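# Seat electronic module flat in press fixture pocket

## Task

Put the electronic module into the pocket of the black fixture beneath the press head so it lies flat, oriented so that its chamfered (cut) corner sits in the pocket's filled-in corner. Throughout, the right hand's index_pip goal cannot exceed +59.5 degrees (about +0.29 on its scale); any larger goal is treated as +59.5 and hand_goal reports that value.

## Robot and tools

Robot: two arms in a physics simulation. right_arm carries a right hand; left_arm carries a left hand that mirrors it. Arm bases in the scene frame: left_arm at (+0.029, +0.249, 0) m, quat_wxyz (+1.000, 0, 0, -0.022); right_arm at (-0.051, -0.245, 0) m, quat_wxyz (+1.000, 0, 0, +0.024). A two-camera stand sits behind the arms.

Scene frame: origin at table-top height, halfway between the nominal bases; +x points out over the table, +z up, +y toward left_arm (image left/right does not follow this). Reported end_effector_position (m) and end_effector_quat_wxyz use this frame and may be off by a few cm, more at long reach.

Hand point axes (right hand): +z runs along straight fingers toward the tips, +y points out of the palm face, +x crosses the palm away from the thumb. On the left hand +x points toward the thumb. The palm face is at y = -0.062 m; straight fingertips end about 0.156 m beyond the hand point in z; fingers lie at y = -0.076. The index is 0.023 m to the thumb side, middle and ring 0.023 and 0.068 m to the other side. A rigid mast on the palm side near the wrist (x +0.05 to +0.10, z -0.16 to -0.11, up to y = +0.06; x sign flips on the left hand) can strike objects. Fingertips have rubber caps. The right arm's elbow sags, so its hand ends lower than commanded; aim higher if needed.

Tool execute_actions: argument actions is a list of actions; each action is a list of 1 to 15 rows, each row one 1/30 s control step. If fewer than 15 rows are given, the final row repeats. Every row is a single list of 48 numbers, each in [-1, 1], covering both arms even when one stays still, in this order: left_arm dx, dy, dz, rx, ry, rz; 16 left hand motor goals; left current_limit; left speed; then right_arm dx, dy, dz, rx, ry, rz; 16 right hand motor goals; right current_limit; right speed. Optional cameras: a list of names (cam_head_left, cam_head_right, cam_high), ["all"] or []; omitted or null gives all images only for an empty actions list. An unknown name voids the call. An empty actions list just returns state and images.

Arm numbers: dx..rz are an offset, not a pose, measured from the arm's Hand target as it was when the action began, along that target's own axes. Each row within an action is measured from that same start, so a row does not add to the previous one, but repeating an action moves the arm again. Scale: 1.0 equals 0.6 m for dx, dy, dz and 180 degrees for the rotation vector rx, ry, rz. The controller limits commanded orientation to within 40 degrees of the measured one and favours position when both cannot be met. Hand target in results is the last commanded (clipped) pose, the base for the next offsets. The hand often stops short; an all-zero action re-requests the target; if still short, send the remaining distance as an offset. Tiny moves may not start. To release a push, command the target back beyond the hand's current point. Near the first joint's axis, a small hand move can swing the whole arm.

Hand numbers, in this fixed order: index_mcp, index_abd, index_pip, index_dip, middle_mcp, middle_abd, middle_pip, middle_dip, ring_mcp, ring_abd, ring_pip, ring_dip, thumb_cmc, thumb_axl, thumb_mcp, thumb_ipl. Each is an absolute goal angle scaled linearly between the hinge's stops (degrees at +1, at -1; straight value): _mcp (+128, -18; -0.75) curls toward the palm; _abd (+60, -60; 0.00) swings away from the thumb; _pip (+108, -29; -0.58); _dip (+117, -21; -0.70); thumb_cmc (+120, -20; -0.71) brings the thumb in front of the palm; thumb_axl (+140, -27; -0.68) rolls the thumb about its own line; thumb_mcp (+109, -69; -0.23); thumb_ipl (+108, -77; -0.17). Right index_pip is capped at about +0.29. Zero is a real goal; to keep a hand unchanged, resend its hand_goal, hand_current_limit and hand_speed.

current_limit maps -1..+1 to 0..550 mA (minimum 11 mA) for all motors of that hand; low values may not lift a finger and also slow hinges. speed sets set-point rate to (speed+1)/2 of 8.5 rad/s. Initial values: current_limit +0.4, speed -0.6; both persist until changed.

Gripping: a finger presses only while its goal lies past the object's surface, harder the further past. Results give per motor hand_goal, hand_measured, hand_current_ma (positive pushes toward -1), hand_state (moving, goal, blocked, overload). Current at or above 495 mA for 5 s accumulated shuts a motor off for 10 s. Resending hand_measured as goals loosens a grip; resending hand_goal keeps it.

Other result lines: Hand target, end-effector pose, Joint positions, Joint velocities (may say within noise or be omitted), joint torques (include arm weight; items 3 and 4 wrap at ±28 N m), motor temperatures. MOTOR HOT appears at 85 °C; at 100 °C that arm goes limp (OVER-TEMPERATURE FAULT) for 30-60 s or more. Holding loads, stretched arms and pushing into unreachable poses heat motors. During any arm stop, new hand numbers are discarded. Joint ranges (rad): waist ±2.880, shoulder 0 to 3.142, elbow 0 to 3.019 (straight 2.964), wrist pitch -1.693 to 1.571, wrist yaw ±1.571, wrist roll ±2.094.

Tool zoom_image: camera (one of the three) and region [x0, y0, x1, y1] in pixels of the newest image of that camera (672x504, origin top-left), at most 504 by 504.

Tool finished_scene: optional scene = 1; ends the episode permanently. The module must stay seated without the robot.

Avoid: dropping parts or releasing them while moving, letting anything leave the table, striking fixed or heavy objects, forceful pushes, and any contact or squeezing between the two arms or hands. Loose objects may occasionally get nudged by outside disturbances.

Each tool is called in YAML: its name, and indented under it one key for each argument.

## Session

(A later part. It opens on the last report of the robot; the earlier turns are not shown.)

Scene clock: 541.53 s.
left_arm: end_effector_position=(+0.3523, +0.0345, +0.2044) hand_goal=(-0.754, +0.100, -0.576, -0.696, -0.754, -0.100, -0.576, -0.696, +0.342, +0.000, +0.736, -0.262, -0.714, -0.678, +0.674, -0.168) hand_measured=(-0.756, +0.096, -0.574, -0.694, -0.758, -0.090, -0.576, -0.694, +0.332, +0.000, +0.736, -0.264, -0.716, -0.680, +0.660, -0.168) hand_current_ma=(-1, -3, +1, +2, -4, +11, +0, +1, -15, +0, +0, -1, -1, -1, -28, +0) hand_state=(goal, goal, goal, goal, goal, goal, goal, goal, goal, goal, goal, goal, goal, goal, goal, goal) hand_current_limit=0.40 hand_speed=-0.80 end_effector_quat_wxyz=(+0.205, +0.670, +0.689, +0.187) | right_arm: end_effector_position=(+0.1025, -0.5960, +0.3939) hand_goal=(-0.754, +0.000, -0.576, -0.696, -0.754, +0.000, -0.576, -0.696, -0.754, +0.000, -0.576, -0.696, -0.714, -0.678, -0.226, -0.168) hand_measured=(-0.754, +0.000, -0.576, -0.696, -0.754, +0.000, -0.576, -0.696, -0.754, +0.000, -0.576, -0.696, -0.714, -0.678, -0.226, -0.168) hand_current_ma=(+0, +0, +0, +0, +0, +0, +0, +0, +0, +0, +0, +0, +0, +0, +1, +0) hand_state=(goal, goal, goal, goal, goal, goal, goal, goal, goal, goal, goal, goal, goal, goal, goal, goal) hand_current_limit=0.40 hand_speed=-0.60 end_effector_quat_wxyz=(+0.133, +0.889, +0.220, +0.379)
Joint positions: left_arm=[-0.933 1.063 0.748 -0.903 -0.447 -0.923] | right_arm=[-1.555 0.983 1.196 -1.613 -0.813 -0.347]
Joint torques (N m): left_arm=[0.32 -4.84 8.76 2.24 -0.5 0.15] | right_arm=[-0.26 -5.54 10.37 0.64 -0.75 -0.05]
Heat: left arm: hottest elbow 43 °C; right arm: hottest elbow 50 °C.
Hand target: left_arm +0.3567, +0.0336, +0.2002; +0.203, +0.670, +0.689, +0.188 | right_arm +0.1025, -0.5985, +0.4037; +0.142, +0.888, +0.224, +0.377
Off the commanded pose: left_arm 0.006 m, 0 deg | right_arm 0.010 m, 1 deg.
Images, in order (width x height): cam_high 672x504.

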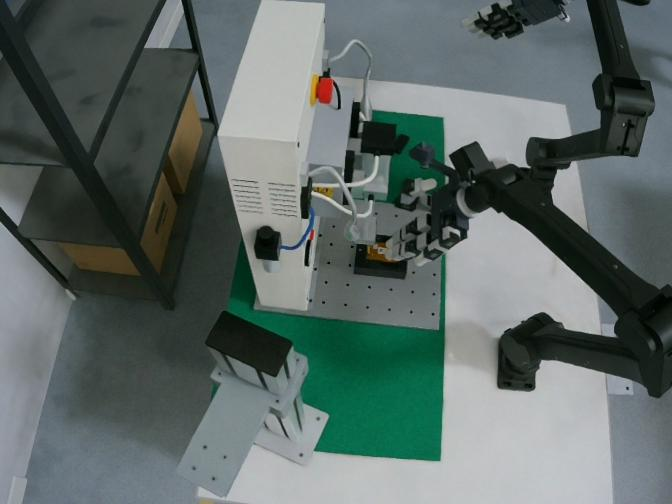

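execute_actions:
  actions:
    - [[0.0006,-0.0124,0.0197,0,0,0,-0.754,0.1,-0.576,-0.696,-0.754,-0.1,-0.576,-0.696,0.342,0,0.737,-0.261,-0.714,-0.678,0.674,-0.168,0.4,-0.8,0,0,0,0,0,0,-0.754,0,-0.576,-0.696,-0.754,0,-0.576,-0.696,-0.754,0,-0.576,-0.696,-0.714,-0.678,-0.226,-0.168,0.4,-0.6]]
  cameras: ["cam_high"]

zoom_image:
  camera: "cam_high"
  region: [360, 238, 400, 268]

Scene clock: 542.80 s.
left_arm: end_effector_position=(+0.3540, +0.0332, +0.2027) hand_goal=(-0.754, +0.100, -0.576, -0.696, -0.754, -0.100, -0.576, -0.696, +0.342, +0.000, +0.736, -0.262, -0.714, -0.678, +0.674, -0.168) hand_measured=(-0.748, +0.092, -0.574, -0.694, -0.758, -0.092, -0.576, -0.694, +0.332, +0.000, +0.736, -0.264, -0.716, -0.680, +0.660, -0.168) hand_current_ma=(+8, -6, +2, +2, -4, +6, +0, +1, -15, +0, +0, -1, -1, -1, -28, +0) hand_state=(goal, goal, goal, goal, goal, goal, goal, goal, goal, goal, goal, goal, goal, goal, goal, goal) hand_current_limit=0.40 hand_speed=-0.80 end_effector_quat_wxyz=(+0.216, +0.666, +0.689, +0.188) | right_arm: end_effector_position=(+0.1025, -0.5960, +0.3939) hand_goal=(-0.754, +0.000, -0.576, -0.696, -0.754, +0.000, -0.576, -0.696, -0.754, +0.000, -0.576, -0.696, -0.714, -0.678, -0.226, -0.168) hand_measured=(-0.754, +0.000, -0.576, -0.696, -0.754, +0.000, -0.576, -0.696, -0.754, +0.000, -0.576, -0.696, -0.714, -0.678, -0.226, -0.168) hand_current_ma=(+0, +0, +0, +0, +0, +0, +0, +0, +0, +0, +0, +0, +0, +0, +1, +0) hand_state=(goal, goal, goal, goal, goal, goal, goal, goal, goal, goal, goal, goal, goal, goal, goal, goal) hand_current_limit=0.40 hand_speed=-0.60 end_effector_quat_wxyz=(+0.133, +0.889, +0.220, +0.379)
Joint positions: left_arm=[-0.933 1.063 0.735 -0.866 -0.453 -0.922] | right_arm=[-1.555 0.983 1.196 -1.613 -0.813 -0.347]
Joint torques (N m): left_arm=[0.26 -3.66 7.51 2.58 -0.29 0.14] | right_arm=[-1.55 -5.89 10.19 0.73 -0.78 -0.06]
Heat: left arm: hottest elbow 43 °C; right arm: hottest elbow 50 °C.
Hand target: left_arm +0.3567, +0.0335, +0.1863; +0.203, +0.670, +0.688, +0.188 | right_arm +0.1025, -0.5985, +0.4037; +0.142, +0.888, +0.224, +0.377
Off the commanded pose: left_arm 0.017 m, 2 deg | right_arm 0.010 m, 1 deg.
Images, in order (width x height): cam_high 672x504.

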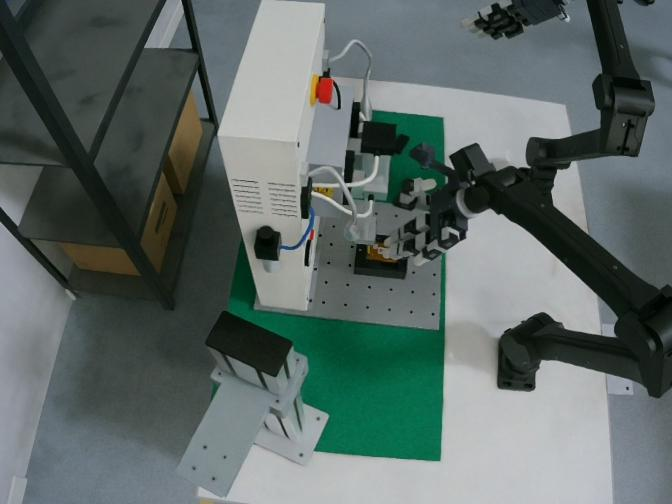

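Scaled by 12.600 from the camera's 672x504 image, which has a finer 960x720 frame.

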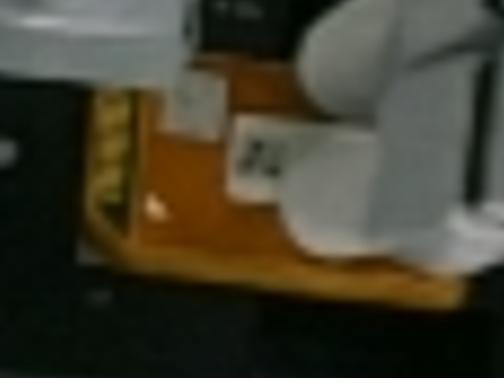

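execute_actions:
  actions:
    - [[0.0233,0.0007,-0.0003,0,0,0,-0.754,0.1,-0.576,-0.696,-0.754,-0.1,-0.576,-0.696,0.342,0,0.737,-0.261,-0.714,-0.678,0.674,-0.168,0.4,-0.8,0,0,0,0,0,0,-0.754,0,-0.576,-0.696,-0.754,0,-0.576,-0.696,-0.754,0,-0.576,-0.696,-0.714,-0.678,-0.226,-0.168,0.4,-0.6]]
  cameras: ["cam_high"]

zoom_image:
  camera: "cam_high"
  region: [360, 238, 400, 268]

Scene clock: 544.43 s.
left_arm: end_effector_position=(+0.3543, +0.0366, +0.2023) hand_goal=(-0.754, +0.100, -0.576, -0.696, -0.754, -0.100, -0.576, -0.696, +0.342, +0.000, +0.736, -0.262, -0.714, -0.678, +0.674, -0.168) hand_measured=(-0.746, +0.106, -0.574, -0.696, -0.758, -0.082, -0.576, -0.694, +0.332, +0.000, +0.736, -0.264, -0.716, -0.680, +0.660, -0.168) hand_current_ma=(+8, +6, +2, +0, -4, +24, +0, +1, -15, +0, +0, -1, -1, -1, -28, +0) hand_state=(goal, goal, goal, goal, goal, goal, goal, goal, goal, goal, goal, goal, goal, goal, goal, goal) hand_current_limit=0.40 hand_speed=-0.80 end_effector_quat_wxyz=(+0.220, +0.671, +0.684, +0.184) | right_arm: end_effector_position=(+0.1025, -0.5960, +0.3939) hand_goal=(-0.754, +0.000, -0.576, -0.696, -0.754, +0.000, -0.576, -0.696, -0.754, +0.000, -0.576, -0.696, -0.714, -0.678, -0.226, -0.168) hand_measured=(-0.754, +0.000, -0.576, -0.696, -0.754, +0.000, -0.576, -0.696, -0.754, +0.000, -0.576, -0.696, -0.714, -0.678, -0.226, -0.168) hand_current_ma=(+0, +0, +0, +0, +0, +0, +0, +0, +0, +0, +0, +0, +0, +0, +1, +0) hand_state=(goal, goal, goal, goal, goal, goal, goal, goal, goal, goal, goal, goal, goal, goal, goal, goal) hand_current_limit=0.40 hand_speed=-0.60 end_effector_quat_wxyz=(+0.133, +0.889, +0.220, +0.379)
Joint positions: left_arm=[-0.92 1.043 0.72 -0.854 -0.439 -0.895] | right_arm=[-1.555 0.983 1.196 -1.613 -0.813 -0.347]
Joint torques (N m): left_arm=[1.67 -4.78 6.79 2.02 -0.42 0.16] | right_arm=[-1.2 -5.6 10.17 0.8 -0.76 -0.13]
Heat: left arm: hottest elbow 43 °C; right arm: hottest elbow 50 °C.
Hand target: left_arm +0.3566, +0.0475, +0.1862; +0.203, +0.670, +0.688, +0.188 | right_arm +0.1025, -0.5985, +0.4037; +0.142, +0.888, +0.224, +0.377
Off the commanded pose: left_arm 0.019 m, 2 deg | right_arm 0.010 m, 1 deg.
Images, in order (width x height): cam_high 672x504.

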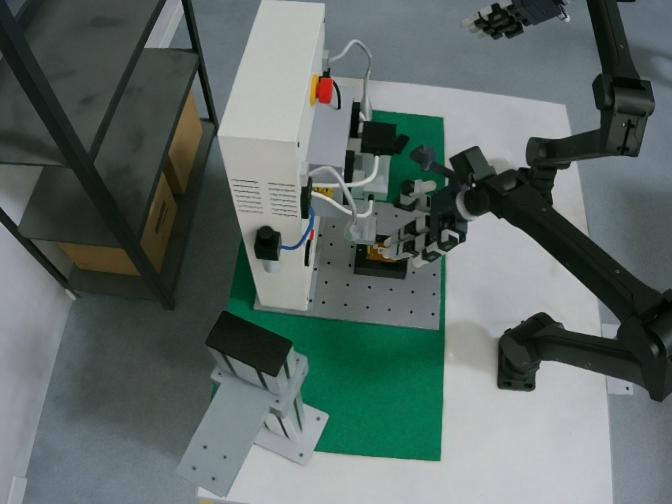

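Scaled by 12.600 from the camera's 672x504 image, which has a finer 960x720 frame.

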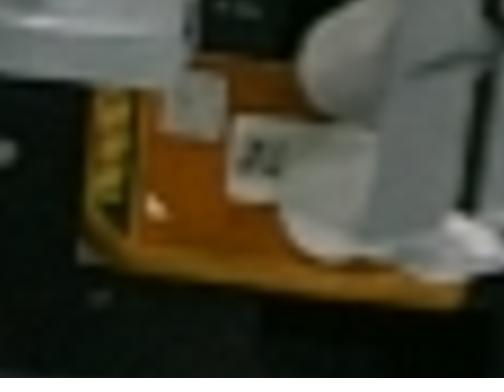

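execute_actions:
  actions:
    - [[0.0133,0.0003,-0.0003,0,0,0,-0.754,0.1,-0.576,-0.696,-0.754,-0.1,-0.576,-0.696,0.342,0,0.737,-0.261,-0.714,-0.678,0.674,-0.168,0.4,-0.8,0,0,0,0,0,0,-0.754,0,-0.576,-0.696,-0.754,0,-0.576,-0.696,-0.754,0,-0.576,-0.696,-0.714,-0.678,-0.226,-0.168,0.4,-0.6]]
  cameras: ["cam_high"]

zoom_image:
  camera: "cam_high"
  region: [360, 238, 400, 268]

Scene clock: 546.03 s.
left_arm: end_effector_position=(+0.3560, +0.0420, +0.2019) hand_goal=(-0.754, +0.100, -0.576, -0.696, -0.754, -0.100, -0.576, -0.696, +0.342, +0.000, +0.736, -0.262, -0.714, -0.678, +0.674, -0.168) hand_measured=(-0.746, +0.116, -0.572, -0.694, -0.756, -0.074, -0.576, -0.694, +0.332, +0.000, +0.736, -0.264, -0.716, -0.680, +0.660, -0.168) hand_current_ma=(+10, +18, +5, +0, -2, +39, +0, +1, -15, +0, +0, -1, -1, -1, -28, +0) hand_state=(goal, goal, goal, goal, goal, blocked, goal, goal, goal, goal, goal, goal, goal, goal, goal, goal) hand_current_limit=0.40 hand_speed=-0.80 end_effector_quat_wxyz=(+0.223, +0.671, +0.684, +0.182) | right_arm: end_effector_position=(+0.1025, -0.5960, +0.3939) hand_goal=(-0.754, +0.000, -0.576, -0.696, -0.754, +0.000, -0.576, -0.696, -0.754, +0.000, -0.576, -0.696, -0.714, -0.678, -0.226, -0.168) hand_measured=(-0.754, +0.000, -0.576, -0.696, -0.754, +0.000, -0.576, -0.696, -0.754, +0.000, -0.576, -0.696, -0.714, -0.678, -0.226, -0.168) hand_current_ma=(+0, +0, +0, +0, +0, +0, +0, +0, +0, +0, +0, +0, +0, +0, +1, +0) hand_state=(goal, goal, goal, goal, goal, goal, goal, goal, goal, goal, goal, goal, goal, goal, goal, goal) hand_current_limit=0.40 hand_speed=-0.60 end_effector_quat_wxyz=(+0.133, +0.889, +0.220, +0.379)
Joint positions: left_arm=[-0.903 1.027 0.707 -0.842 -0.43 -0.875] | right_arm=[-1.555 0.983 1.196 -1.613 -0.813 -0.347]
Joint torques (N m): left_arm=[1.61 -5.13 6.76 1.52 -0.52 0.13] | right_arm=[-0.73 -4.37 10.33 1.01 -0.8 -0.13]
Heat: left arm: hottest elbow 43 °C; right arm: hottest elbow 50 °C.
Hand target: left_arm +0.3566, +0.0554, +0.1863; +0.203, +0.670, +0.688, +0.188 | right_arm +0.1025, -0.5985, +0.4037; +0.142, +0.888, +0.224, +0.377
Off the commanded pose: left_arm 0.021 m, 2 deg | right_arm 0.010 m, 1 deg.
Images, in order (width x height): cam_high 672x504.

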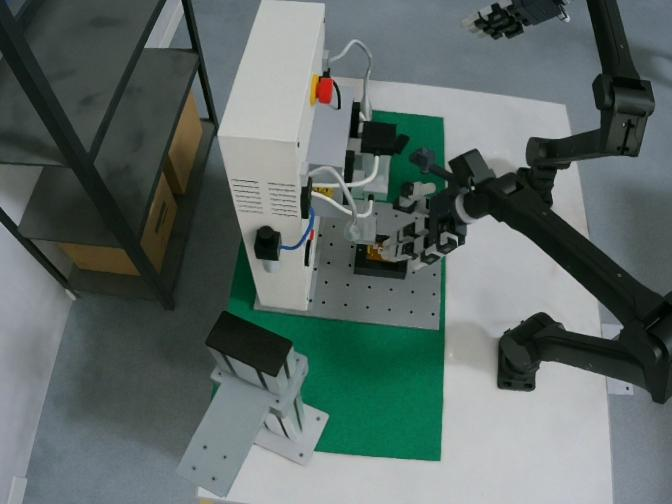

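Scaled by 12.600 from the camera's 672x504 image, which has a finer 960x720 frame.

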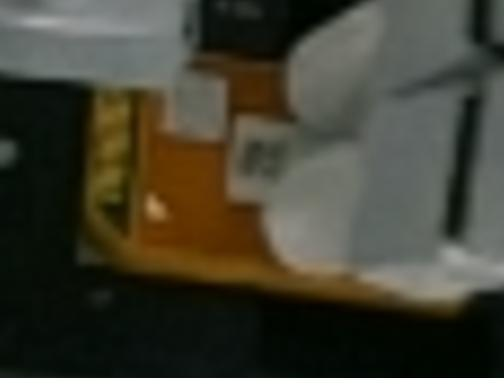

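execute_actions:
  actions:
    - [[-0.0263,-0.0178,-0.0103,0,0,0,-0.754,0.1,-0.576,-0.696,-0.754,-0.1,-0.576,-0.696,0.342,0,0.737,-0.261,-0.714,-0.678,0.674,-0.168,0.4,-0.8,0,0,0,0,0,0,-0.754,0,-0.576,-0.696,-0.754,0,-0.576,-0.696,-0.754,0,-0.576,-0.696,-0.714,-0.678,-0.226,-0.168,0.4,-0.6]]
  cameras: ["cam_high"]

zoom_image:
  camera: "cam_high"
  region: [360, 238, 400, 268]

Scene clock: 548.07 s.
left_arm: end_effector_position=(+0.3500, +0.0397, +0.2006) hand_goal=(-0.754, +0.100, -0.576, -0.696, -0.754, -0.100, -0.576, -0.696, +0.342, +0.000, +0.736, -0.262, -0.714, -0.678, +0.674, -0.168) hand_measured=(-0.732, +0.102, -0.560, -0.688, -0.744, -0.084, -0.570, -0.694, +0.332, +0.000, +0.736, -0.264, -0.716, -0.680, +0.660, -0.168) hand_current_ma=(+40, +2, +23, +9, +12, +21, +7, +2, -15, +0, +0, -1, -1, -1, -28, +0) hand_state=(blocked, goal, goal, goal, goal, goal, goal, goal, goal, goal, goal, goal, goal, goal, goal, goal) hand_current_limit=0.40 hand_speed=-0.80 end_effector_quat_wxyz=(+0.224, +0.664, +0.688, +0.189) | right_arm: end_effector_position=(+0.1025, -0.5960, +0.3939) hand_goal=(-0.754, +0.000, -0.576, -0.696, -0.754, +0.000, -0.576, -0.696, -0.754, +0.000, -0.576, -0.696, -0.714, -0.678, -0.226, -0.168) hand_measured=(-0.754, +0.000, -0.576, -0.696, -0.754, +0.000, -0.576, -0.696, -0.754, +0.000, -0.576, -0.696, -0.714, -0.678, -0.226, -0.168) hand_current_ma=(+0, +0, +0, +0, +0, +0, +0, +0, +0, +0, +0, +0, +0, +0, +1, +0) hand_state=(goal, goal, goal, goal, goal, goal, goal, goal, goal, goal, goal, goal, goal, goal, goal, goal) hand_current_limit=0.40 hand_speed=-0.60 end_effector_quat_wxyz=(+0.133, +0.889, +0.220, +0.379)
Joint positions: left_arm=[-0.934 1.035 0.704 -0.846 -0.459 -0.92] | right_arm=[-1.555 0.983 1.196 -1.613 -0.813 -0.347]
Joint torques (N m): left_arm=[-1.67 -3.66 8.29 0.69 -0.37 -0.06] | right_arm=[-1.14 -5.48 10.28 0.66 -0.82 -0.14]
Heat: left arm: hottest elbow 42 °C; right arm: hottest elbow 50 °C.
Hand target: left_arm +0.3446, +0.0395, +0.1862; +0.203, +0.670, +0.689, +0.188 | right_arm +0.1025, -0.5985, +0.4037; +0.142, +0.888, +0.224, +0.377
Off the commanded pose: left_arm 0.015 m, 2 deg | right_arm 0.010 m, 1 deg.
Images, in order (width x height): cam_high 672x504.

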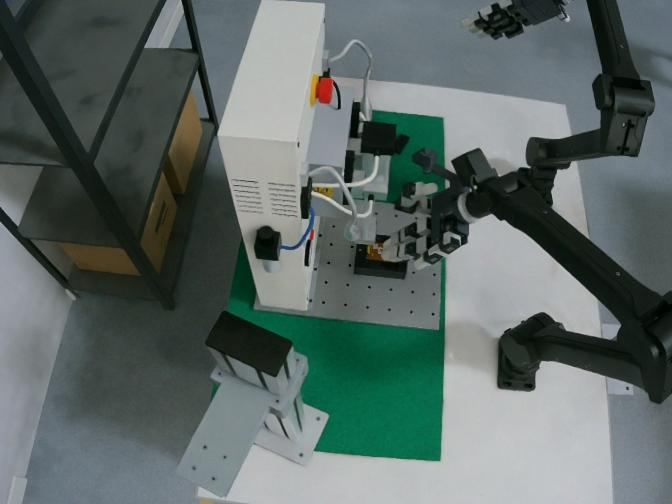

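Scaled by 12.600 from the camera's 672x504 image, which has a finer 960x720 frame.

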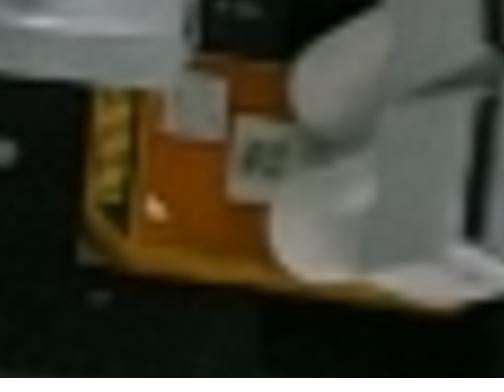

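execute_actions:
  actions:
    - [[-0.0003,-0.0169,-0.0106,0,0,0,-0.754,0.1,-0.576,-0.696,-0.754,-0.1,-0.576,-0.696,0.342,0,0.737,-0.261,-0.714,-0.678,0.674,-0.168,0.4,-0.8,0,0,0,0,0,0,-0.754,0,-0.576,-0.696,-0.754,0,-0.576,-0.696,-0.754,0,-0.576,-0.696,-0.714,-0.678,-0.226,-0.168,0.4,-0.6]]
  cameras: ["cam_high"]

zoom_image:
  camera: "cam_high"
  region: [360, 238, 400, 268]

Scene clock: 549.43 s.
left_arm: end_effector_position=(+0.3409, +0.0372, +0.1998) hand_goal=(-0.754, +0.100, -0.576, -0.696, -0.754, -0.100, -0.576, -0.696, +0.342, +0.000, +0.736, -0.262, -0.714, -0.678, +0.674, -0.168) hand_measured=(-0.728, +0.096, -0.558, -0.686, -0.740, -0.088, -0.566, -0.692, +0.332, +0.000, +0.736, -0.264, -0.716, -0.680, +0.660, -0.168) hand_current_ma=(+53, -2, +30, +12, +23, +12, +14, +4, -15, +0, +0, -1, -1, -1, -28, +0) hand_state=(blocked, goal, goal, goal, goal, goal, goal, goal, goal, goal, goal, goal, goal, goal, goal, goal) hand_current_limit=0.40 hand_speed=-0.80 end_effector_quat_wxyz=(+0.221, +0.664, +0.688, +0.191) | right_arm: end_effector_position=(+0.1025, -0.5960, +0.3939) hand_goal=(-0.754, +0.000, -0.576, -0.696, -0.754, +0.000, -0.576, -0.696, -0.754, +0.000, -0.576, -0.696, -0.714, -0.678, -0.226, -0.168) hand_measured=(-0.754, +0.000, -0.576, -0.696, -0.754, +0.000, -0.576, -0.696, -0.754, +0.000, -0.576, -0.696, -0.714, -0.678, -0.226, -0.168) hand_current_ma=(+0, +0, +0, +0, +0, +0, +0, +0, +0, +0, +0, +0, +0, +0, +1, +0) hand_state=(goal, goal, goal, goal, goal, goal, goal, goal, goal, goal, goal, goal, goal, goal, goal, goal) hand_current_limit=0.40 hand_speed=-0.60 end_effector_quat_wxyz=(+0.133, +0.889, +0.220, +0.379)
Joint positions: left_arm=[-0.969 1.035 0.704 -0.871 -0.475 -0.958] | right_arm=[-1.555 0.983 1.196 -1.613 -0.813 -0.347]
Joint torques (N m): left_arm=[-1.85 -5.01 7.56 0.68 -0.24 -0.08] | right_arm=[-1.32 -5.19 10.26 0.66 -0.76 -0.11]
Heat: left arm: hottest elbow 42 °C; right arm: hottest elbow 50 °C.
Hand target: left_arm +0.3326, +0.0391, +0.1862; +0.203, +0.670, +0.688, +0.188 | right_arm +0.1025, -0.5985, +0.4037; +0.142, +0.888, +0.224, +0.377
Off the commanded pose: left_arm 0.016 m, 2 deg | right_arm 0.010 m, 1 deg.
Images, in order (width x height): cam_high 672x504.

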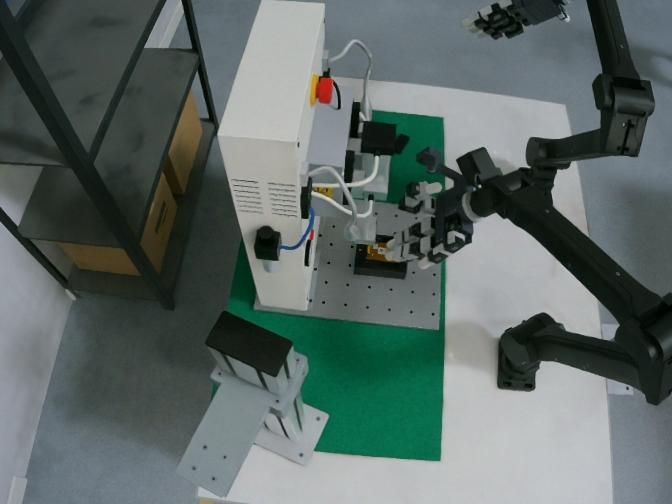

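Scaled by 12.600 from the camera's 672x504 image, which has a finer 960x720 frame.

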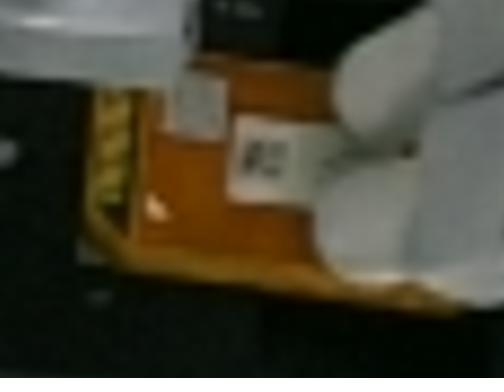

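execute_actions:
  actions:
    - [[-0.0029,-0.0223,-0.0178,0,0,0,-0.754,0.1,-0.576,-0.696,-0.754,-0.1,-0.576,-0.696,0.342,0,0.737,-0.261,-0.714,-0.678,0.674,-0.168,0.4,-0.8,0,0,0,0,0,0,-0.754,0,-0.576,-0.696,-0.754,0,-0.576,-0.696,-0.754,0,-0.576,-0.696,-0.714,-0.678,-0.226,-0.168,0.4,-0.6],[-0.0058,-0.0446,-0.0357,0,0,0,-0.754,0.1,-0.576,-0.696,-0.754,-0.1,-0.576,-0.696,0.342,0,0.737,-0.261,-0.714,-0.678,0.674,-0.168,0.4,-0.8,0,0,0,0,0,0,-0.754,0,-0.576,-0.696,-0.754,0,-0.576,-0.696,-0.754,0,-0.576,-0.696,-0.714,-0.678,-0.226,-0.168,0.4,-0.6]]
  cameras: ["cam_high"]

zoom_image:
  camera: "cam_high"
  region: [360, 232, 410, 282]

Scene clock: 552.07 s.
left_arm: end_effector_position=(+0.3052, +0.0316, +0.1942) hand_goal=(-0.754, +0.100, -0.576, -0.696, -0.754, -0.100, -0.576, -0.696, +0.342, +0.000, +0.736, -0.262, -0.714, -0.678, +0.674, -0.168) hand_measured=(-0.730, +0.100, -0.558, -0.686, -0.738, -0.086, -0.564, -0.690, +0.332, +0.000, +0.736, -0.264, -0.716, -0.680, +0.660, -0.168) hand_current_ma=(+47, +0, +27, +11, +24, +15, +15, +6, -15, +0, +0, -1, -1, -1, -28, +0) hand_state=(blocked, goal, goal, goal, goal, goal, goal, goal, goal, goal, goal, goal, goal, goal, goal, goal) hand_current_limit=0.40 hand_speed=-0.80 end_effector_quat_wxyz=(+0.211, +0.669, +0.687, +0.191) | right_arm: end_effector_position=(+0.1025, -0.5960, +0.3939) hand_goal=(-0.754, +0.000, -0.576, -0.696, -0.754, +0.000, -0.576, -0.696, -0.754, +0.000, -0.576, -0.696, -0.714, -0.678, -0.226, -0.168) hand_measured=(-0.754, +0.000, -0.576, -0.696, -0.754, +0.000, -0.576, -0.696, -0.754, +0.000, -0.576, -0.696, -0.714, -0.678, -0.226, -0.168) hand_current_ma=(+0, +0, +0, +0, +0, +0, +0, +0, +0, +0, +0, +0, +0, +0, +1, +0) hand_state=(goal, goal, goal, goal, goal, goal, goal, goal, goal, goal, goal, goal, goal, goal, goal, goal) hand_current_limit=0.40 hand_speed=-0.60 end_effector_quat_wxyz=(+0.133, +0.889, +0.220, +0.379)
Joint positions: left_arm=[-1.092 1.021 0.69 -0.953 -0.508 -1.087] | right_arm=[-1.555 0.983 1.196 -1.613 -0.813 -0.347]
Joint torques (N m): left_arm=[-1.67 -5.89 8.09 0.32 -0.36 -0.1] | right_arm=[-1.03 -5.36 10.32 0.92 -0.75 -0.11]
Heat: left arm: hottest elbow 42 °C; right arm: hottest elbow 50 °C.
Hand target: left_arm +0.2986, +0.0351, +0.1903; +0.203, +0.670, +0.688, +0.188 | right_arm +0.1025, -0.5985, +0.4037; +0.142, +0.888, +0.224, +0.377
Off the commanded pose: left_arm 0.008 m, 1 deg | right_arm 0.010 m, 1 deg.
Images, in order (width x height): cam_high 672x504.

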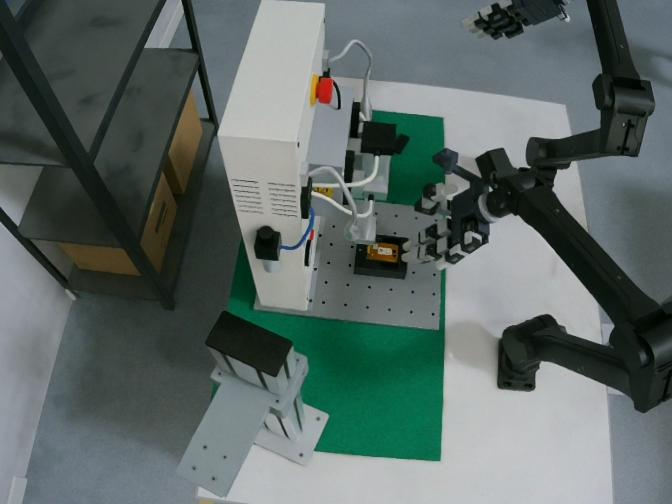

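Scaled by 10.080 from the camera's 672x504 image, which has a finer 960x720 frame.

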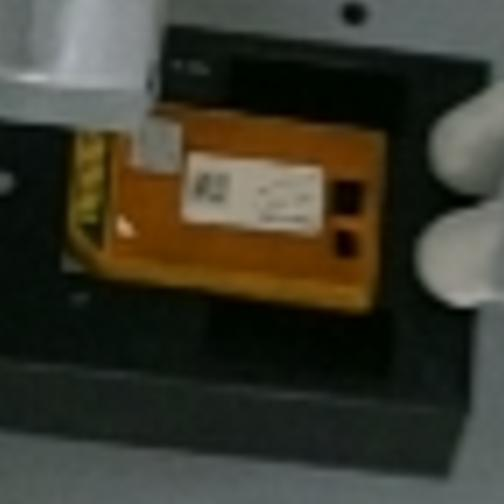

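execute_actions:
  actions:
    - [[0.0,0.01,-0.06,0,0,0,-0.754,0.1,-0.576,-0.696,-0.754,-0.1,-0.576,-0.696,0.342,0,0.737,-0.261,-0.714,-0.678,0.674,-0.168,0.4,-0.8,0,0,0,0,0,0,-0.754,0,-0.576,-0.696,-0.754,0,-0.576,-0.696,-0.754,0,-0.576,-0.696,-0.714,-0.678,-0.226,-0.168,0.4,-0.6],[0.02,0.015,-0.1,0,0,0,-0.754,0.1,-0.576,-0.696,-0.754,-0.1,-0.576,-0.696,0.342,0,0.737,-0.261,-0.714,-0.678,0.674,-0.168,0.4,-0.8,0,0,0,0,0,0,-0.754,0,-0.576,-0.696,-0.754,0,-0.576,-0.696,-0.754,0,-0.576,-0.696,-0.714,-0.678,-0.226,-0.168,0.4,-0.6],[0.164,0.0198,-0.15,0,0,0,-0.754,0.1,-0.576,-0.696,-0.754,-0.1,-0.576,-0.696,0.342,0,0.737,-0.261,-0.714,-0.678,0.674,-0.168,0.4,-0.8,0,0,0,0,0,0,-0.754,0,-0.576,-0.696,-0.754,0,-0.576,-0.696,-0.754,0,-0.576,-0.696,-0.714,-0.678,-0.226,-0.168,0.4,-0.6]]
  cameras: ["cam_high", "cam_head_right", "cam_head_left"]

zoom_image:
  camera: "cam_high"
  region: [364, 238, 400, 266]

zoom_image:
  camera: "cam_head_right"
  region: [286, 252, 322, 294]

zoom_image:
  camera: "cam_head_left"
  region: [290, 246, 332, 306]

Scene clock: 554.83 s.
left_arm: end_effector_position=(+0.2596, +0.1416, +0.2508) hand_goal=(-0.754, +0.100, -0.576, -0.696, -0.754, -0.100, -0.576, -0.696, +0.342, +0.000, +0.736, -0.262, -0.714, -0.678, +0.674, -0.168) hand_measured=(-0.754, +0.098, -0.574, -0.694, -0.758, -0.088, -0.576, -0.694, +0.332, +0.000, +0.736, -0.264, -0.716, -0.680, +0.660, -0.168) hand_current_ma=(+0, -1, +2, +2, -3, +13, +0, +1, -15, +0, +0, -1, -1, -1, -28, +0) hand_state=(goal, goal, goal, goal, goal, goal, goal, goal, goal, goal, goal, goal, goal, goal, goal, goal) hand_current_limit=0.40 hand_speed=-0.80 end_effector_quat_wxyz=(+0.187, +0.672, +0.690, +0.196) | right_arm: end_effector_position=(+0.1025, -0.5960, +0.3939) hand_goal=(-0.754, +0.000, -0.576, -0.696, -0.754, +0.000, -0.576, -0.696, -0.754, +0.000, -0.576, -0.696, -0.714, -0.678, -0.226, -0.168) hand_measured=(-0.754, +0.000, -0.576, -0.696, -0.754, +0.000, -0.576, -0.696, -0.754, +0.000, -0.576, -0.696, -0.714, -0.678, -0.226, -0.168) hand_current_ma=(+0, +0, +0, +0, +0, +0, +0, +0, +0, +0, +0, +0, +0, +0, +1, +0) hand_state=(goal, goal, goal, goal, goal, goal, goal, goal, goal, goal, goal, goal, goal, goal, goal, goal) hand_current_limit=0.40 hand_speed=-0.60 end_effector_quat_wxyz=(+0.133, +0.889, +0.220, +0.379)
Joint positions: left_arm=[-1.055 0.616 0.672 -1.374 -0.492 -1.061] | right_arm=[-1.555 0.983 1.196 -1.613 -0.813 -0.347]
Joint torques (N m): left_arm=[-1.55 -0.03 12.49 0.95 -0.57 0.06] | right_arm=[-0.56 -5.77 10.14 0.68 -0.77 -0.07]
Heat: left arm: hottest elbow 42 °C; right arm: hottest elbow 50 °C.
Hand target: left_arm +0.2590, +0.1349, +0.2701; +0.203, +0.670, +0.688, +0.188 | right_arm +0.1025, -0.5985, +0.4037; +0.142, +0.888, +0.224, +0.377
Off the commanded pose: left_arm 0.020 m, 2 deg | right_arm 0.010 m, 1 deg.

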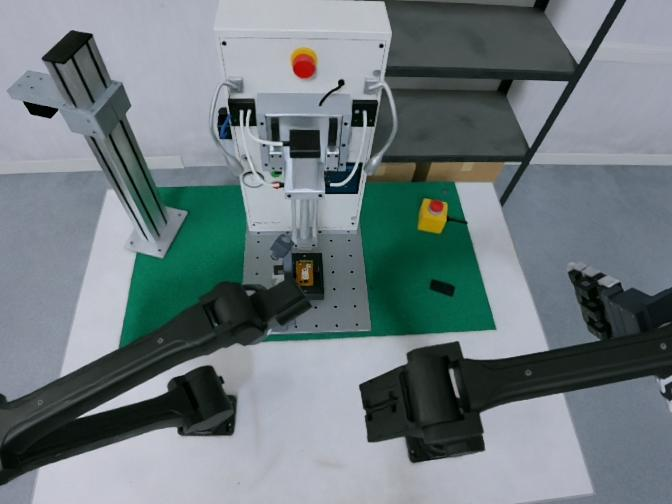

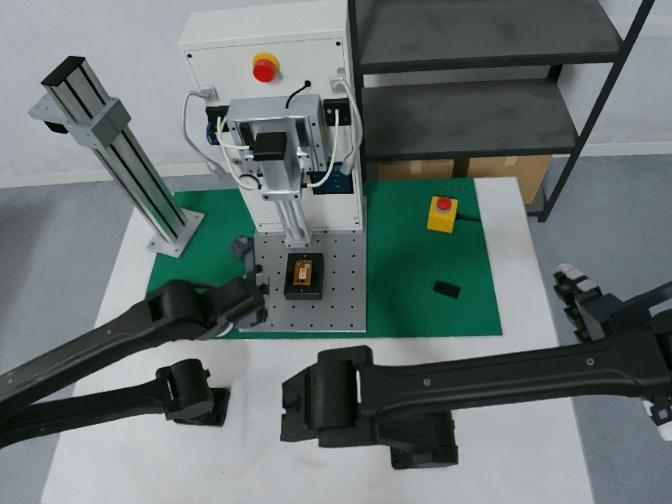

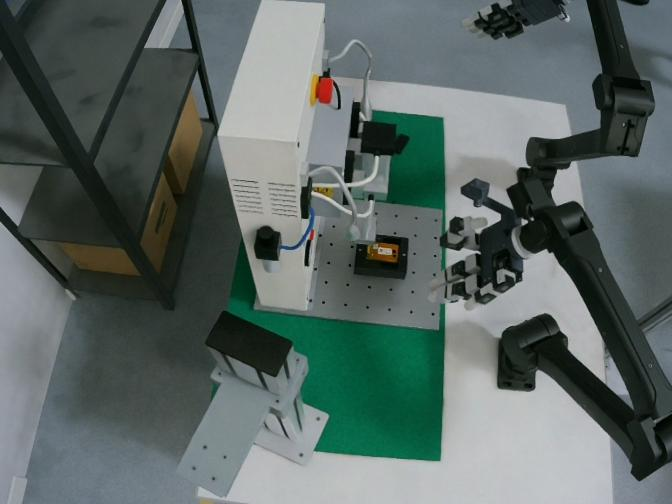

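Scaled by 14.000 from the camera's 672x504 image, which has a finer 960x720 frame.

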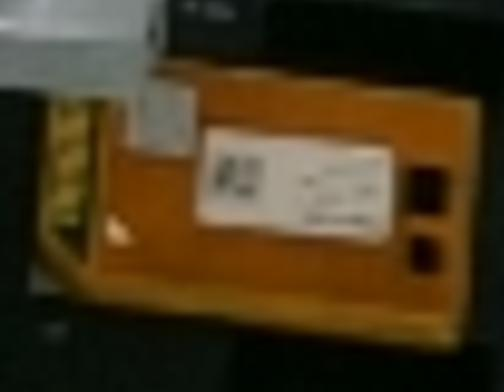

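Scaled by 12.000 from the camera's 672x504 image, which has a finer 960x720 frame.

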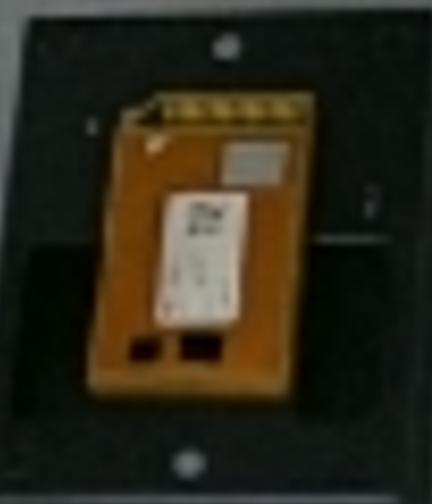

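Scaled by 8.400 from the camera's 672x504 image, which has a finer 960x720 frame.

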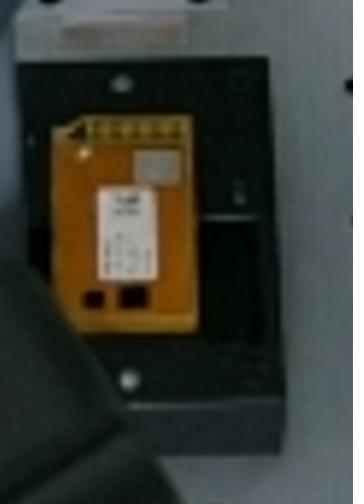

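zoom_image:
  camera: "cam_high"
  region: [370, 254, 384, 266]

zoom_image:
  camera: "cam_high"
  region: [378, 254, 392, 266]

zoom_image:
  camera: "cam_high"
  region: [386, 254, 400, 266]

Scaled by 36.000 from the camera's 672x504 image, which has a finer 960x720 frame.

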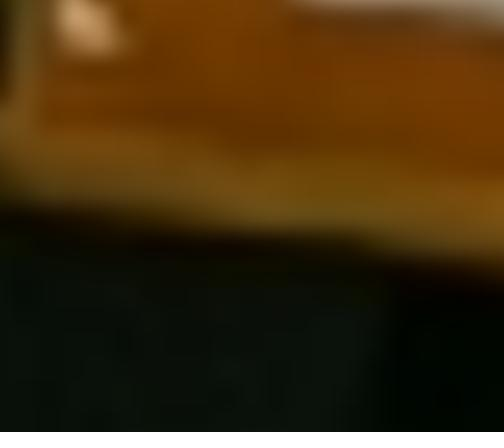

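Scaled by 36.000 from the camera's 672x504 image, which has a finer 960x720 frame.

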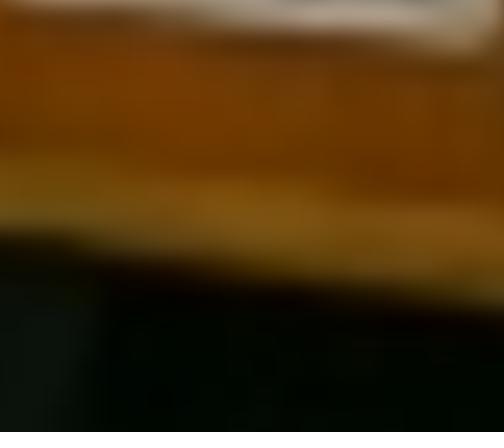

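Scaled by 36.000 from the camera's 672x504 image, which has a finer 960x720 frame.

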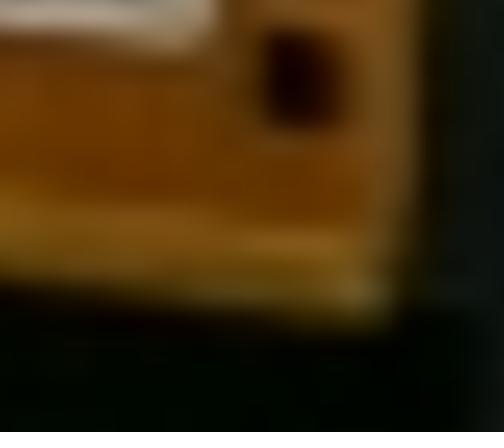

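zoom_image:
  camera: "cam_head_right"
  region: [288, 270, 316, 292]

zoom_image:
  camera: "cam_head_left"
  region: [294, 272, 322, 294]

zoom_image:
  camera: "cam_head_left"
  region: [294, 254, 322, 276]

Scaled by 18.000 from the camera's 672x504 image, which has a finer 960x720 frame.

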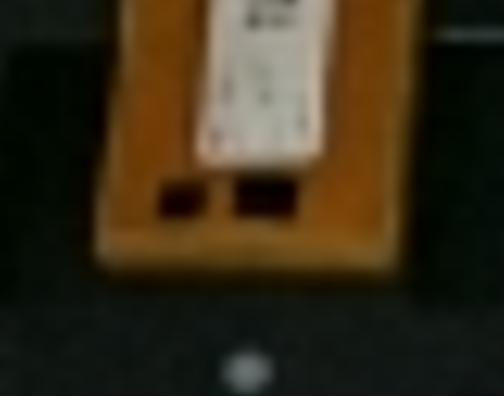

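Scaled by 18.000 from the camera's 672x504 image, which has a finer 960x720 frame.

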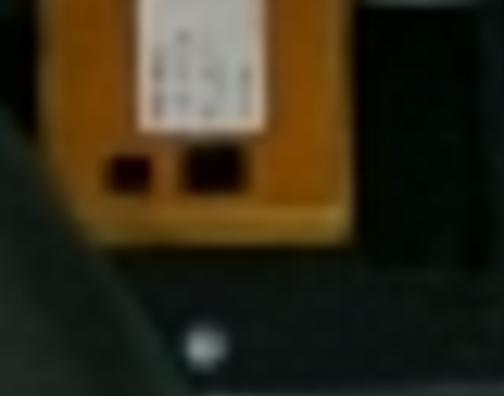

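Scaled by 18.000 from the camera's 672x504 image, which has a finer 960x720 frame.

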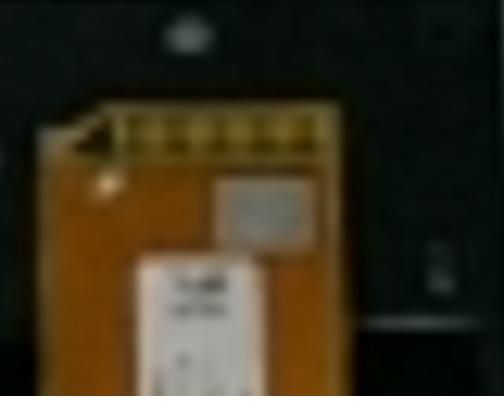

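execute_actions:
  actions:
    - [[-0.06,0.026,0.034,0,0,0,-0.754,-0.2,-0.576,-0.696,-0.754,0.2,-0.576,-0.696,0.342,0,0.737,-0.261,-0.714,-0.678,0.674,-0.168,0.6,-0.8,0,0,0,0,0,0,-0.754,0,-0.576,-0.696,-0.754,0,-0.576,-0.696,-0.754,0,-0.576,-0.696,-0.714,-0.678,-0.226,-0.168,0.4,-0.6],[-0.1744,0.0771,0.1017,0,0,0,-0.754,-0.2,-0.576,-0.696,-0.754,0.2,-0.576,-0.696,0.342,0,0.737,-0.261,-0.714,-0.678,0.674,-0.168,0.6,-0.8,0,0,0,0,0,0,-0.754,0,-0.576,-0.696,-0.754,0,-0.576,-0.696,-0.754,0,-0.576,-0.696,-0.714,-0.678,-0.226,-0.168,0.4,-0.6]]
    - [[0.0026,0.0012,0.036,0,0,0,-0.754,-0.2,-0.576,-0.696,-0.754,0.2,-0.576,-0.696,0.342,0,0.737,-0.261,-0.714,-0.678,0.674,-0.168,0.6,-0.8,0,0,0,0,0,0,-0.754,0,-0.576,-0.696,-0.754,0,-0.576,-0.696,-0.754,0,-0.576,-0.696,-0.714,-0.678,-0.226,-0.168,0.4,-0.6],[0.0053,0.0025,0.0735,0,0,0,-0.754,-0.2,-0.576,-0.696,-0.754,0.2,-0.576,-0.696,0.342,0,0.737,-0.261,-0.714,-0.678,0.674,-0.168,0.6,-0.8,0,0,0,0,0,0,-0.754,0,-0.576,-0.696,-0.754,0,-0.576,-0.696,-0.754,0,-0.576,-0.696,-0.714,-0.678,-0.226,-0.168,0.4,-0.6]]
  cameras: ["cam_high"]

zoom_image:
  camera: "cam_high"
  region: [360, 226, 410, 276]

Scene clock: 576.53 s.
left_arm: end_effector_position=(+0.3504, +0.0380, +0.2054) hand_goal=(-0.754, -0.200, -0.576, -0.696, -0.754, +0.200, -0.576, -0.696, +0.342, +0.000, +0.736, -0.262, -0.714, -0.678, +0.674, -0.168) hand_measured=(-0.756, -0.196, -0.574, -0.694, -0.758, +0.196, -0.576, -0.694, +0.332, +0.000, +0.736, -0.264, -0.716, -0.680, +0.660, -0.168) hand_current_ma=(-2, +2, +1, +2, -3, -3, +0, +1, -15, +0, +0, -1, -1, -1, -28, +0) hand_state=(goal, goal, goal, goal, goal, goal, goal, goal, goal, goal, goal, goal, goal, goal, goal, goal) hand_current_limit=0.60 hand_speed=-0.80 end_effector_quat_wxyz=(+0.197, +0.672, +0.688, +0.189) | right_arm: end_effector_position=(+0.1025, -0.5960, +0.3939) hand_goal=(-0.754, +0.000, -0.576, -0.696, -0.754, +0.000, -0.576, -0.696, -0.754, +0.000, -0.576, -0.696, -0.714, -0.678, -0.226, -0.168) hand_measured=(-0.754, +0.000, -0.576, -0.696, -0.754, +0.000, -0.576, -0.696, -0.754, +0.000, -0.576, -0.696, -0.714, -0.678, -0.226, -0.168) hand_current_ma=(+0, +0, +0, +0, +0, +0, +0, +0, +0, +0, +0, +0, +0, +0, +1, +0) hand_state=(goal, goal, goal, goal, goal, goal, goal, goal, goal, goal, goal, goal, goal, goal, goal, goal) hand_current_limit=0.40 hand_speed=-0.60 end_effector_quat_wxyz=(+0.133, +0.889, +0.220, +0.379)
Joint positions: left_arm=[-0.932 1.058 0.752 -0.928 -0.447 -0.922] | right_arm=[-1.555 0.983 1.196 -1.613 -0.813 -0.347]
Joint torques (N m): left_arm=[0.32 -5.07 10.02 2.11 -0.51 0.19] | right_arm=[-0.67 -5.48 10.29 0.85 -0.8 -0.1]
Heat: left arm: hottest elbow 42 °C; right arm: hottest elbow 50 °C.
Hand target: left_arm +0.3572, +0.0335, +0.2094; +0.203, +0.670, +0.688, +0.188 | right_arm +0.1025, -0.5985, +0.4037; +0.142, +0.888, +0.224, +0.377
Off the commanded pose: left_arm 0.009 m, 1 deg | right_arm 0.010 m, 1 deg.
Images, in order (width x height): cam_high 672x504.

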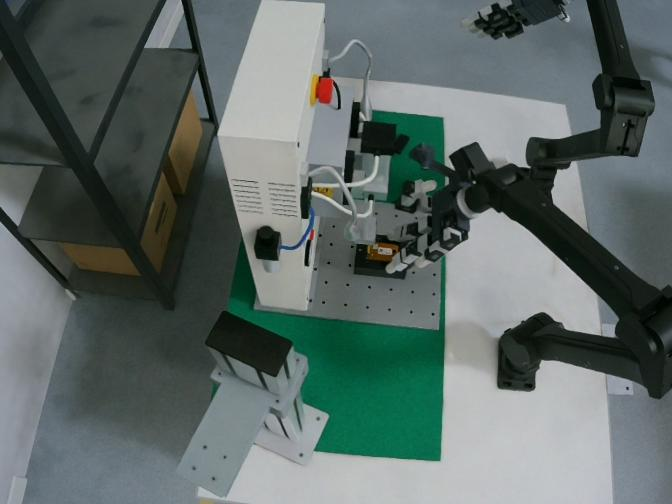

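Scaled by 10.080 from the camera's 672x504 image, which has a finer 960x720 frame.

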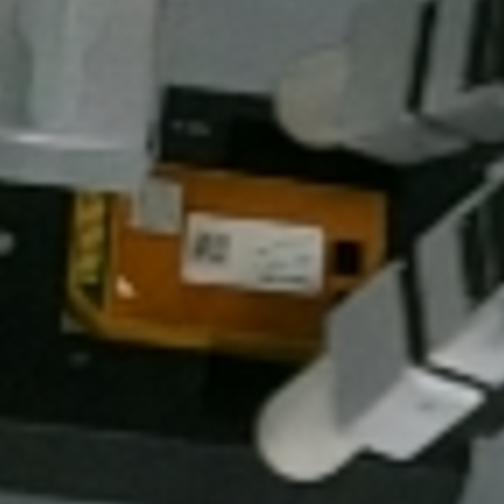

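execute_actions:
  actions:
    - [[-0.01,-0.0015,0.005,0,0,0,-0.754,-0.2,-0.576,-0.696,-0.754,0.2,-0.576,-0.696,0.342,0,0.737,-0.261,-0.714,-0.678,0.674,-0.168,0.6,-0.8,0,0,0,0,0,0,-0.754,0,-0.576,-0.696,-0.754,0,-0.576,-0.696,-0.754,0,-0.576,-0.696,-0.714,-0.678,-0.226,-0.168,0.4,-0.6]]

Scene clock: 579.17 s.
left_arm: end_effector_position=(+0.3523, +0.0353, +0.1998) hand_goal=(-0.754, -0.200, -0.576, -0.696, -0.754, +0.200, -0.576, -0.696, +0.342, +0.000, +0.736, -0.262, -0.714, -0.678, +0.674, -0.168) hand_measured=(-0.756, -0.196, -0.574, -0.694, -0.758, +0.196, -0.576, -0.694, +0.332, +0.000, +0.736, -0.264, -0.716, -0.680, +0.660, -0.168) hand_current_ma=(-2, +2, +1, +2, -3, -3, +0, +1, -15, +0, +0, -1, -1, -1, -28, +0) hand_state=(goal, goal, goal, goal, goal, goal, goal, goal, goal, goal, goal, goal, goal, goal, goal, goal) hand_current_limit=0.60 hand_speed=-0.80 end_effector_quat_wxyz=(+0.193, +0.673, +0.688, +0.190) | right_arm: end_effector_position=(+0.1025, -0.5960, +0.3939) hand_goal=(-0.754, +0.000, -0.576, -0.696, -0.754, +0.000, -0.576, -0.696, -0.754, +0.000, -0.576, -0.696, -0.714, -0.678, -0.226, -0.168) hand_measured=(-0.754, +0.000, -0.576, -0.696, -0.754, +0.000, -0.576, -0.696, -0.754, +0.000, -0.576, -0.696, -0.714, -0.678, -0.226, -0.168) hand_current_ma=(+0, +0, +0, +0, +0, +0, +0, +0, +0, +0, +0, +0, +0, +0, +1, +0) hand_state=(goal, goal, goal, goal, goal, goal, goal, goal, goal, goal, goal, goal, goal, goal, goal, goal) hand_current_limit=0.40 hand_speed=-0.60 end_effector_quat_wxyz=(+0.133, +0.889, +0.220, +0.379)
Joint positions: left_arm=[-0.932 1.077 0.752 -0.917 -0.447 -0.922] | right_arm=[-1.555 0.983 1.196 -1.613 -0.813 -0.347]
Joint torques (N m): left_arm=[-0.44 -5.25 10.44 2.09 -0.6 0.08] | right_arm=[-1.03 -5.48 10.5 0.72 -0.8 -0.11]
Heat: left arm: hottest elbow 42 °C; right arm: hottest elbow 50 °C.
Hand target: left_arm +0.3581, +0.0274, +0.2065; +0.203, +0.670, +0.688, +0.188 | right_arm +0.1025, -0.5985, +0.4037; +0.142, +0.888, +0.224, +0.377
Off the commanded pose: left_arm 0.012 m, 1 deg | right_arm 0.010 m, 1 deg.

execute_actions:
  actions:
    - [[-0.0012,-0.0065,0.0166,0,0,0,-0.754,-0.2,-0.576,-0.696,-0.754,0.2,-0.576,-0.696,0.342,0,0.737,-0.261,-0.714,-0.678,0.674,-0.168,0.6,-0.8,0,0,0,0,0,0,-0.754,0,-0.576,-0.696,-0.754,0,-0.576,-0.696,-0.754,0,-0.576,-0.696,-0.714,-0.678,-0.226,-0.168,0.4,-0.6]]
  cameras: ["cam_high"]

zoom_image:
  camera: "cam_high"
  region: [360, 226, 410, 276]

Scene clock: 581.03 s.
left_arm: end_effector_position=(+0.3562, +0.0295, +0.1979) hand_goal=(-0.754, -0.200, -0.576, -0.696, -0.754, +0.200, -0.576, -0.696, +0.342, +0.000, +0.736, -0.262, -0.714, -0.678, +0.674, -0.168) hand_measured=(-0.756, -0.204, -0.574, -0.694, -0.758, +0.196, -0.576, -0.694, +0.332, +0.000, +0.736, -0.264, -0.716, -0.680, +0.660, -0.168) hand_current_ma=(-1, -2, +1, +1, -3, -3, +0, +1, -15, +0, +0, -1, -1, -1, -28, +0) hand_state=(goal, goal, goal, goal, goal, goal, goal, goal, goal, goal, goal, goal, goal, goal, goal, goal) hand_current_limit=0.60 hand_speed=-0.80 end_effector_quat_wxyz=(+0.201, +0.671, +0.689, +0.188) | right_arm: end_effector_position=(+0.1025, -0.5960, +0.3939) hand_goal=(-0.754, +0.000, -0.576, -0.696, -0.754, +0.000, -0.576, -0.696, -0.754, +0.000, -0.576, -0.696, -0.714, -0.678, -0.226, -0.168) hand_measured=(-0.754, +0.000, -0.576, -0.696, -0.754, +0.000, -0.576, -0.696, -0.754, +0.000, -0.576, -0.696, -0.714, -0.678, -0.226, -0.168) hand_current_ma=(+0, +0, +0, +0, +0, +0, +0, +0, +0, +0, +0, +0, +0, +0, +1, +0) hand_state=(goal, goal, goal, goal, goal, goal, goal, goal, goal, goal, goal, goal, goal, goal, goal, goal) hand_current_limit=0.40 hand_speed=-0.60 end_effector_quat_wxyz=(+0.133, +0.889, +0.220, +0.379)
Joint positions: left_arm=[-0.932 1.093 0.752 -0.883 -0.447 -0.922] | right_arm=[-1.555 0.983 1.196 -1.613 -0.813 -0.347]
Joint torques (N m): left_arm=[-0.15 -5.25 9.03 2.24 -0.54 0.11] | right_arm=[-1.49 -6.12 10.3 0.72 -0.8 -0.09]
Heat: left arm: hottest elbow 42 °C; right arm: hottest elbow 50 °C.
Hand target: left_arm +0.3601, +0.0264, +0.1959; +0.203, +0.670, +0.688, +0.188 | right_arm +0.1025, -0.5985, +0.4037; +0.142, +0.888, +0.224, +0.377
Off the commanded pose: left_arm 0.005 m, 0 deg | right_arm 0.010 m, 1 deg.
Images, in order (width x height): cam_high 672x504.

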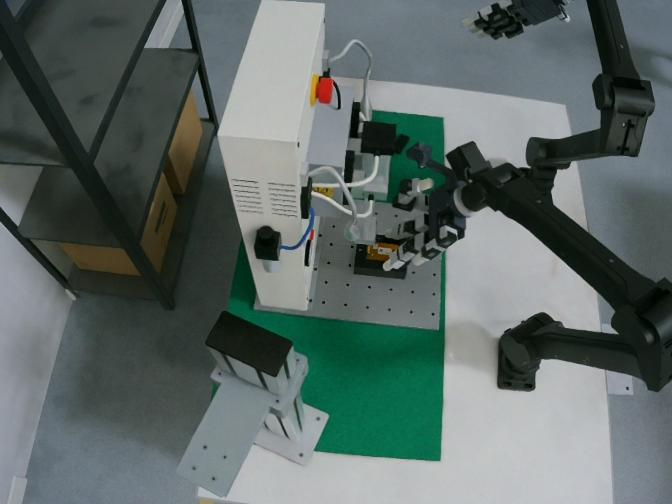

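Scaled by 10.080 from the camera's 672x504 image, which has a finer 960x720 frame.

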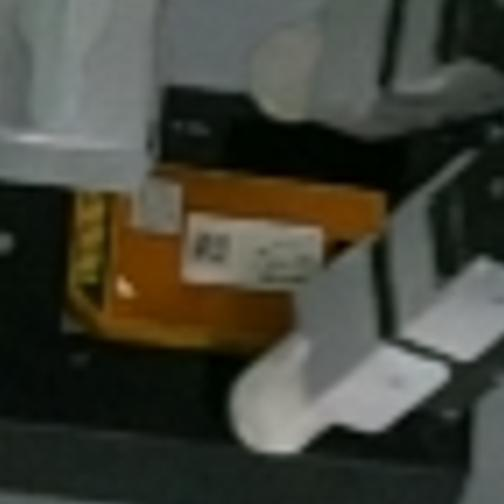

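execute_actions:
  actions:
    - [[0.0037,-0.0056,0.0091,0,0,0,-0.754,-0.2,-0.576,-0.696,-0.754,0.2,-0.576,-0.696,0.342,0,0.737,-0.261,-0.714,-0.678,0.674,-0.168,0.6,-0.8,0,0,0,0,0,0,-0.754,0,-0.576,-0.696,-0.754,0,-0.576,-0.696,-0.754,0,-0.576,-0.696,-0.714,-0.678,-0.226,-0.168,0.4,-0.6]]
  cameras: ["cam_high"]

zoom_image:
  camera: "cam_high"
  region: [360, 226, 410, 276]

Scene clock: 582.90 s.
left_arm: end_effector_position=(+0.3572, +0.0280, +0.1968) hand_goal=(-0.754, -0.200, -0.576, -0.696, -0.754, +0.200, -0.576, -0.696, +0.342, +0.000, +0.736, -0.262, -0.714, -0.678, +0.674, -0.168) hand_measured=(-0.752, -0.208, -0.574, -0.694, -0.758, +0.196, -0.576, -0.694, +0.332, +0.000, +0.736, -0.264, -0.716, -0.680, +0.660, -0.168) hand_current_ma=(+2, -9, +1, +1, -3, -3, +0, +1, -15, +0, +0, -1, -1, -1, -28, +0) hand_state=(goal, goal, goal, goal, goal, goal, goal, goal, goal, goal, goal, goal, goal, goal, goal, goal) hand_current_limit=0.60 hand_speed=-0.80 end_effector_quat_wxyz=(+0.208, +0.669, +0.688, +0.187) | right_arm: end_effector_position=(+0.1025, -0.5960, +0.3939) hand_goal=(-0.754, +0.000, -0.576, -0.696, -0.754, +0.000, -0.576, -0.696, -0.754, +0.000, -0.576, -0.696, -0.714, -0.678, -0.226, -0.168) hand_measured=(-0.754, +0.000, -0.576, -0.696, -0.754, +0.000, -0.576, -0.696, -0.754, +0.000, -0.576, -0.696, -0.714, -0.678, -0.226, -0.168) hand_current_ma=(+0, +0, +0, +0, +0, +0, +0, +0, +0, +0, +0, +0, +0, +0, +1, +0) hand_state=(goal, goal, goal, goal, goal, goal, goal, goal, goal, goal, goal, goal, goal, goal, goal, goal) hand_current_limit=0.40 hand_speed=-0.60 end_effector_quat_wxyz=(+0.133, +0.889, +0.220, +0.379)
Joint positions: left_arm=[-0.932 1.093 0.744 -0.861 -0.447 -0.92] | right_arm=[-1.555 0.983 1.196 -1.613 -0.813 -0.347]
Joint torques (N m): left_arm=[0.21 -5.19 8.24 2.13 -0.49 0.13] | right_arm=[-1.08 -5.19 10.3 0.54 -0.79 -0.11]
Heat: left arm: hottest elbow 42 °C; right arm: hottest elbow 50 °C.
Hand target: left_arm +0.3601, +0.0285, +0.1895; +0.203, +0.671, +0.688, +0.188 | right_arm +0.1025, -0.5985, +0.4037; +0.142, +0.888, +0.224, +0.377
Off the commanded pose: left_arm 0.008 m, 1 deg | right_arm 0.010 m, 1 deg.
Images, in order (width x height): cam_high 672x504.

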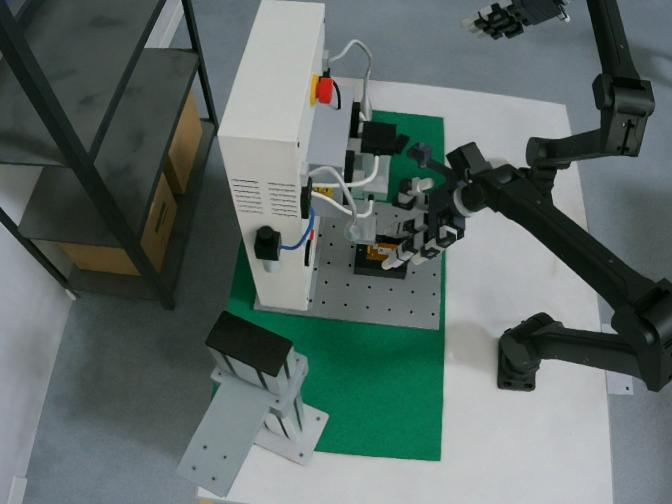

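Scaled by 10.080 from the camera's 672x504 image, which has a finer 960x720 frame.

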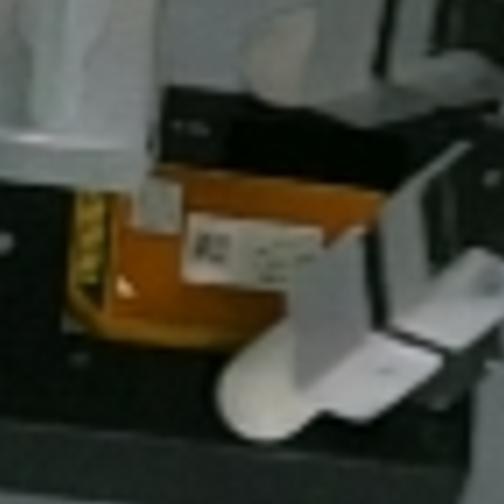

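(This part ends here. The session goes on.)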